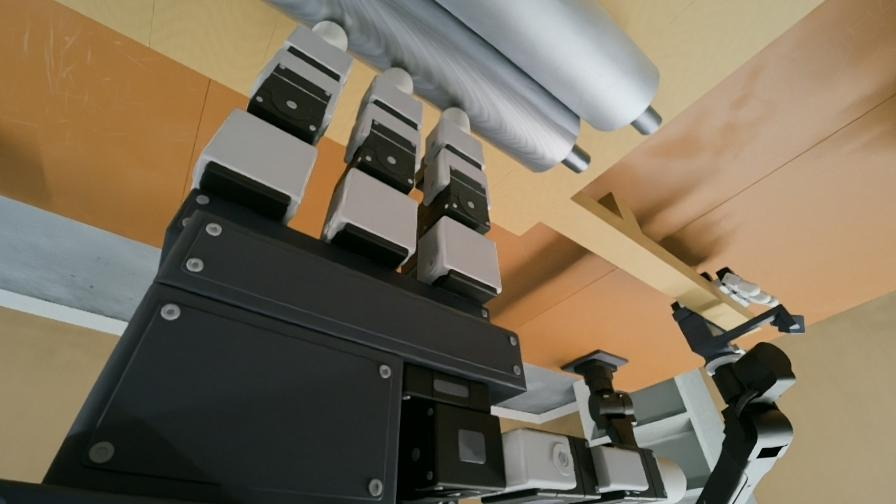

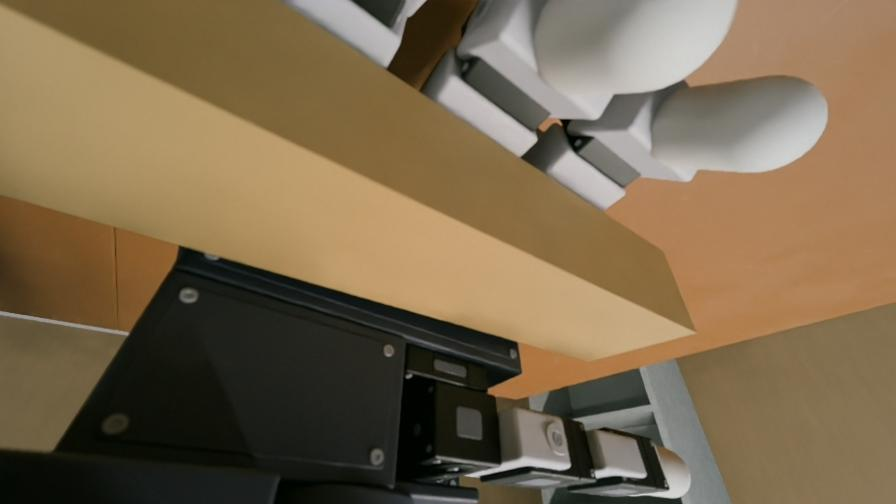

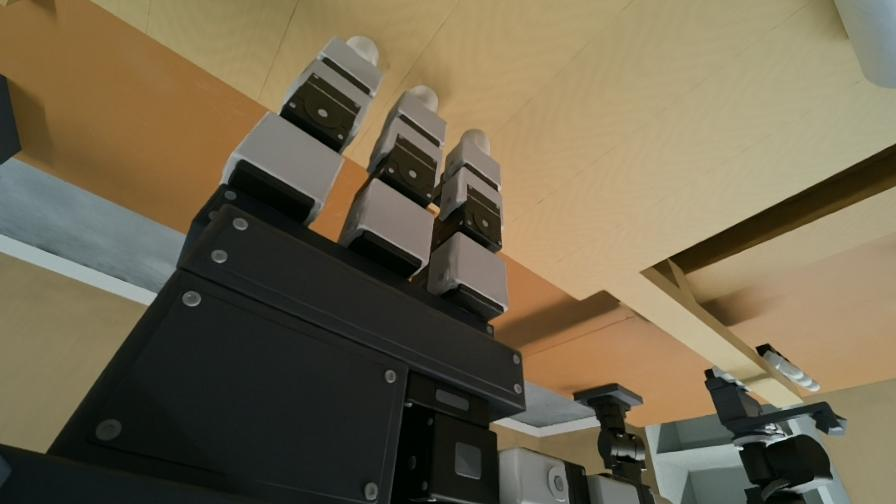

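>>> {"name": "move", "arguments": {"arm1": {"target": [0.92, 0.165, 0.93, 0.03, 0.9995, 0, 0], "speed": 0.06}, "arm4": {"target": [-0.90, 0.158, 0.92, 0.03, 0.9995, 0, 0], "speed": 0.06}, "cameras": ["arm2_cam_wrist", "arm7_cam_wrist", "arm1_cam_wrist", "arm5_cam_wrist"]}}

Scene clock: 173.70 s.
Joint torques (N m): arm1=[-1.26 -25.11 12.25 -1.78 -1.09 -0.57] | arm2=[-0.03 -16.91 11.62 0.06 -0.03 -0.06] | arm3=[-1.2 -16.21 12 0.28 0.11 0.01] | arm4=[1.38 -28.1 13.55 -2.85 1.09 0.38] | arm5=[-1.26 -23.65 9.11 -1.16 -0.98 -0.61] | arm6=[-1.73 -14.8 14.63 -0.34 0.15 -0.06] | arm7=[-0.32 -18.96 13.59 -0.21 0.11 -0.11] | arm8=[-0.79 -17.61 13.2 -0.62 0.57 0.37]
Heat: arm1: hottest joint2_rad 43 °C; arm2: hottest joint3_rad 37 °C; arm3: hottest joint3_rad 42 °C; arm4: hottest joint2_rad 42 °C; arm5: hottest joint3_rad 37 °C; arm6: hottest joint3_rad 43 °C; arm7: hottest joint3_rad 48 °C; arm8: hottest joint3_rad 39 °C.
move: arm1 off_target; arm4 off_target
Joint velocities: within noise
arm1.joint_positions: joint1_rad=-0.454 joint2_rad=+1.675 joint3_rad=+1.117 joint4_rad=-1.077 joint5_rad=-0.006 joint6_rad=-0.429 hand_index_mcp=-0.527 hand_index_abd=+0.000 hand_index_pip=+0.577 hand_index_dip=-0.096 hand_middle_mcp=-0.504 hand_middle_abd=+0.003 hand_middle_pip=+0.578 hand_middle_dip=-0.097 hand_ring_mcp=-0.474 hand_ring_abd=+0.001 hand_ring_pip=+0.579 hand_ring_dip=-0.097 hand_thumb_cmc=+0.715 hand_thumb_axl=+0.677 hand_thumb_mcp=+0.223 hand_thumb_ipl=+0.168 hand_current_limit=+0.750 hand_speed=-0.600
arm1.joint_status: not commanded
arm1.hand_state: blocked,goal,goal,goal,blocked,goal,goal,goal,blocked,goal,goal,goal,goal,goal,goal,goal
arm1.index_mcp_current_ma: 119
arm1.index_abd_current_ma: 1
arm1.index_pip_current_ma: 4
arm1.index_dip_current_ma: 17
arm1.middle_mcp_current_ma: 241
arm1.middle_abd_current_ma: 10
arm1.middle_pip_current_ma: 10
arm1.middle_dip_current_ma: 14
arm1.ring_mcp_current_ma: 401
arm1.ring_abd_current_ma: 5
arm1.ring_pip_current_ma: 12
arm1.ring_dip_current_ma: 14
arm1.thumb_cmc_current_ma: 2
arm1.thumb_axl_current_ma: -4
arm1.thumb_mcp_current_ma: -18
arm1.thumb_ipl_current_ma: -2
arm1.hand_goal_index_mcp: -0.550
arm1.hand_goal_index_abd: 0.000
arm1.hand_goal_index_pip: 0.576
arm1.hand_goal_index_dip: -0.100
arm1.hand_goal_middle_mcp: -0.550
arm1.hand_goal_middle_abd: 0.000
arm1.hand_goal_middle_pip: 0.576
arm1.hand_goal_middle_dip: -0.100
arm1.hand_goal_ring_mcp: -0.550
arm1.hand_goal_ring_abd: 0.000
arm1.hand_goal_ring_pip: 0.576
arm1.hand_goal_ring_dip: -0.100
arm1.hand_goal_thumb_cmc: 0.714
arm1.hand_goal_thumb_axl: 0.678
arm1.hand_goal_thumb_mcp: 0.226
arm1.hand_goal_thumb_ipl: 0.168
arm1.hand: x=+0.9223 y=+0.1812 z=+0.8018 quat_wxyz=(-0.034, +0.999, -0.023, +0.015) (m; scene frame)
arm1.hand_target: x=+0.9211 y=+0.1702 z=+0.8927 quat_wxyz=(+0.030, +1.000, +0.000, -0.003) (m; scene frame)
arm1.hand_status: off_target (0.129 m and 8.0 deg from the pose sent, 0.133 m and 8.2 deg at the start; pose on its path clipped on 31 of 35 steps)
arm2, arm3, arm5, arm6, arm7, arm8: as last shown
arm2.joint_positions: joint1_rad=-0.266 joint2_rad=+1.728 joint3_rad=+1.635 joint4_rad=-1.561 joint5_rad=+0.005 joint6_rad=-0.226 hand_index_mcp=+0.759 hand_index_abd=+0.000 hand_index_pip=+0.581 hand_index_dip=+0.697 hand_middle_mcp=+0.764 hand_middle_abd=+0.001 hand_middle_pip=+0.583 hand_middle_dip=+0.698 hand_ring_mcp=+0.768 hand_ring_abd=+0.003 hand_ring_pip=+0.585 hand_ring_dip=+0.699 hand_thumb_cmc=+0.715 hand_thumb_axl=+0.677 hand_thumb_mcp=+0.224 hand_thumb_ipl=+0.168 hand_current_limit=+0.400 hand_speed=-0.600
arm2.hand: x=+0.2357 y=+0.0731 z=+1.0245 quat_wxyz=(-0.041, +0.999, -0.008, +0.009) (m; scene frame)
arm2.hand_target: x=+0.2405 y=+0.0572 z=+1.0649 quat_wxyz=(+0.000, +1.000, +0.000, +0.000) (m; scene frame)
arm3.joint_positions: joint1_rad=+0.453 joint2_rad=+1.804 joint3_rad=+1.854 joint4_rad=-1.640 joint5_rad=+0.001 joint6_rad=+0.446 hand_index_mcp=+0.755 hand_index_abd=+0.001 hand_index_pip=+0.578 hand_index_dip=+0.697 hand_middle_mcp=+0.755 hand_middle_abd=+0.003 hand_middle_pip=+0.578 hand_middle_dip=+0.699 hand_ring_mcp=+0.761 hand_ring_abd=+0.005 hand_ring_pip=+0.580 hand_ring_dip=+0.698 hand_thumb_cmc=+0.715 hand_thumb_axl=+0.677 hand_thumb_mcp=+0.224 hand_thumb_ipl=+0.168 hand_current_limit=+0.400 hand_speed=-0.600
arm3.ring_mcp_current_ma: 5
arm3.ring_pip_current_ma: 2
arm3.hand: x=-0.1619 y=+0.0662 z=+1.0522 quat_wxyz=(-0.008, +1.000, +0.000, -0.004) (m; scene frame)
arm3.hand_target: x=-0.1602 y=+0.0555 z=+1.0600 quat_wxyz=(+0.001, +1.000, +0.000, +0.000) (m; scene frame)
arm4.joint_positions: joint1_rad=+0.552 joint2_rad=+1.722 joint3_rad=+1.270 joint4_rad=-1.186 joint5_rad=+0.006 joint6_rad=+0.536 hand_index_mcp=-0.463 hand_index_abd=-0.004 hand_index_pip=+0.580 hand_index_dip=-0.096 hand_middle_mcp=-0.519 hand_middle_abd=-0.001 hand_middle_pip=+0.579 hand_middle_dip=-0.097 hand_ring_mcp=-0.528 hand_ring_abd=-0.003 hand_ring_pip=+0.581 hand_ring_dip=-0.097 hand_thumb_cmc=+0.715 hand_thumb_axl=+0.677 hand_thumb_mcp=+0.223 hand_thumb_ipl=+0.168 hand_current_limit=+0.750 hand_speed=-0.600
arm4.joint_status: not commanded
arm4.hand_state: blocked,goal,goal,goal,blocked,goal,goal,goal,blocked,goal,goal,goal,goal,goal,goal,goal
arm4.index_mcp_current_ma: 460
arm4.index_abd_current_ma: -18
arm4.index_pip_current_ma: 20
arm4.index_dip_current_ma: 17
arm4.middle_mcp_current_ma: 160
arm4.middle_abd_current_ma: -6
arm4.middle_pip_current_ma: 12
arm4.middle_dip_current_ma: 16
arm4.ring_mcp_current_ma: 112
arm4.ring_abd_current_ma: -12
arm4.ring_pip_current_ma: 25
arm4.ring_dip_current_ma: 14
arm4.thumb_cmc_current_ma: 5
arm4.thumb_axl_current_ma: -4
arm4.thumb_mcp_current_ma: -16
arm4.thumb_ipl_current_ma: -2
arm4.hand_goal_index_mcp: -0.550
arm4.hand_goal_index_abd: 0.000
arm4.hand_goal_index_pip: 0.576
arm4.hand_goal_index_dip: -0.100
arm4.hand_goal_middle_mcp: -0.550
arm4.hand_goal_middle_abd: 0.000
arm4.hand_goal_middle_pip: 0.576
arm4.hand_goal_middle_dip: -0.100
arm4.hand_goal_ring_mcp: -0.550
arm4.hand_goal_ring_abd: 0.000
arm4.hand_goal_ring_pip: 0.576
arm4.hand_goal_ring_dip: -0.100
arm4.hand_goal_thumb_cmc: 0.714
arm4.hand_goal_thumb_axl: 0.678
arm4.hand_goal_thumb_mcp: 0.226
arm4.hand_goal_thumb_ipl: 0.168
arm4.hand: x=-0.9051 y=+0.1668 z=+0.8092 quat_wxyz=(-0.028, +0.999, +0.019, -0.020) (m; scene frame)
arm4.hand_target: x=-0.9028 y=+0.1610 z=+0.9016 quat_wxyz=(+0.030, +1.000, +0.000, +0.002) (m; scene frame)
arm4.hand_status: off_target (0.111 m and 7.3 deg from the pose sent, 0.114 m and 7.5 deg at the start; pose on its path clipped on 27 of 35 steps)
arm5.joint_positions: joint1_rad=-0.614 joint2_rad=+1.767 joint3_rad=+1.168 joint4_rad=-1.012 joint5_rad=-0.011 joint6_rad=-0.549 hand_index_mcp=-0.514 hand_index_abd=+0.001 hand_index_pip=+0.587 hand_index_dip=-0.097 hand_middle_mcp=-0.493 hand_middle_abd=+0.002 hand_middle_pip=+0.585 hand_middle_dip=-0.097 hand_ring_mcp=-0.467 hand_ring_abd=+0.004 hand_ring_pip=+0.579 hand_ring_dip=-0.097 hand_thumb_cmc=+0.715 hand_thumb_axl=+0.677 hand_thumb_mcp=+0.223 hand_thumb_ipl=+0.168 hand_current_limit=+0.750 hand_speed=-0.600
arm5.index_mcp_current_ma: 57
arm5.middle_pip_current_ma: 6
arm5.hand: x=-0.8656 y=-0.1859 z=+0.8180 quat_wxyz=(-0.016, +0.018, +1.000, -0.017) (m; scene frame)
arm5.hand_target: x=-0.8605 y=-0.1786 z=+0.8844 quat_wxyz=(+0.002, +0.000, +1.000, +0.029) (m; scene frame)
arm8.joint_positions: joint1_rad=+0.521 joint2_rad=+1.610 joint3_rad=+1.140 joint4_rad=-1.124 joint5_rad=+0.006 joint6_rad=+0.462 hand_index_mcp=-0.476 hand_index_abd=-0.010 hand_index_pip=+0.581 hand_index_dip=-0.097 hand_middle_mcp=-0.486 hand_middle_abd=-0.007 hand_middle_pip=+0.583 hand_middle_dip=-0.097 hand_ring_mcp=-0.495 hand_ring_abd=-0.007 hand_ring_pip=+0.591 hand_ring_dip=-0.096 hand_thumb_cmc=+0.715 hand_thumb_axl=+0.677 hand_thumb_mcp=+0.223 hand_thumb_ipl=+0.168 hand_current_limit=+0.750 hand_speed=-0.600
arm8.middle_pip_current_ma: 6
arm8.ring_dip_current_ma: 3
arm8.hand: x=+0.9683 y=-0.1748 z=+0.8227 quat_wxyz=(+0.016, -0.009, +1.000, -0.012) (m; scene frame)
arm8.hand_target: x=+0.9611 y=-0.1663 z=+0.8769 quat_wxyz=(-0.001, +0.000, +1.000, +0.030) (m; scene frame)
pictures: arm1_cam_wrist, arm2_cam_wrist, arm5_cam_wrist, arm7_cam_wrist
Images, in order (width x height): arm1_cam_wrist 896x504, arm2_cam_wrist 896x504, arm5_cam_wrist 896x504, arm7_cam_wrist 896x504.

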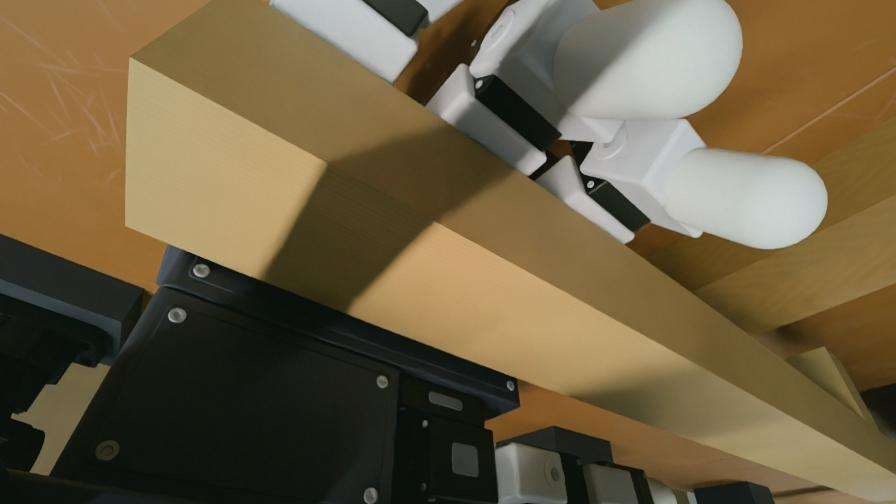

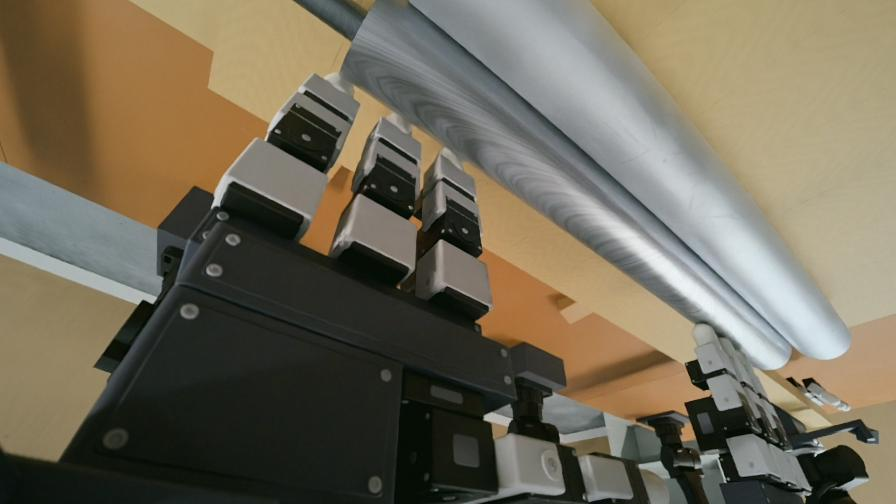

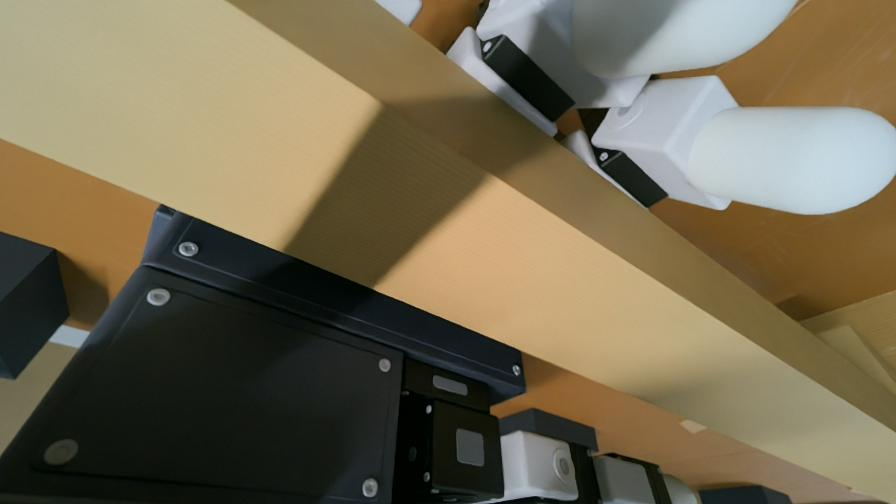

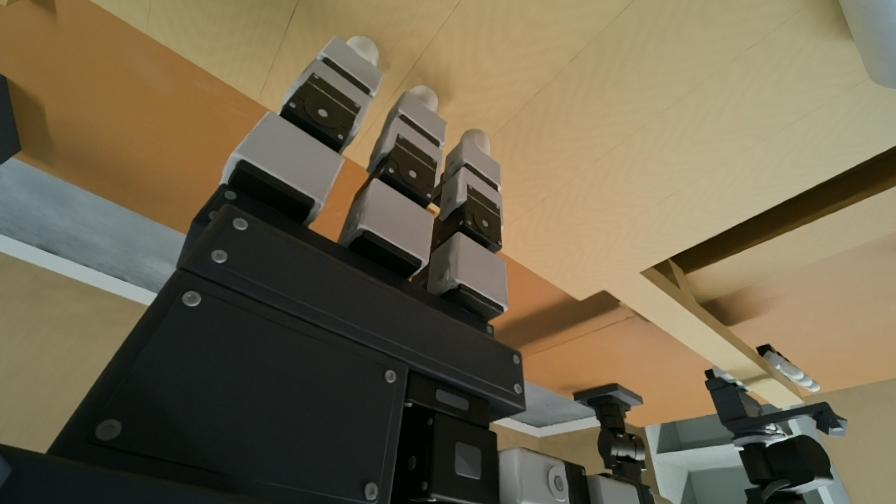

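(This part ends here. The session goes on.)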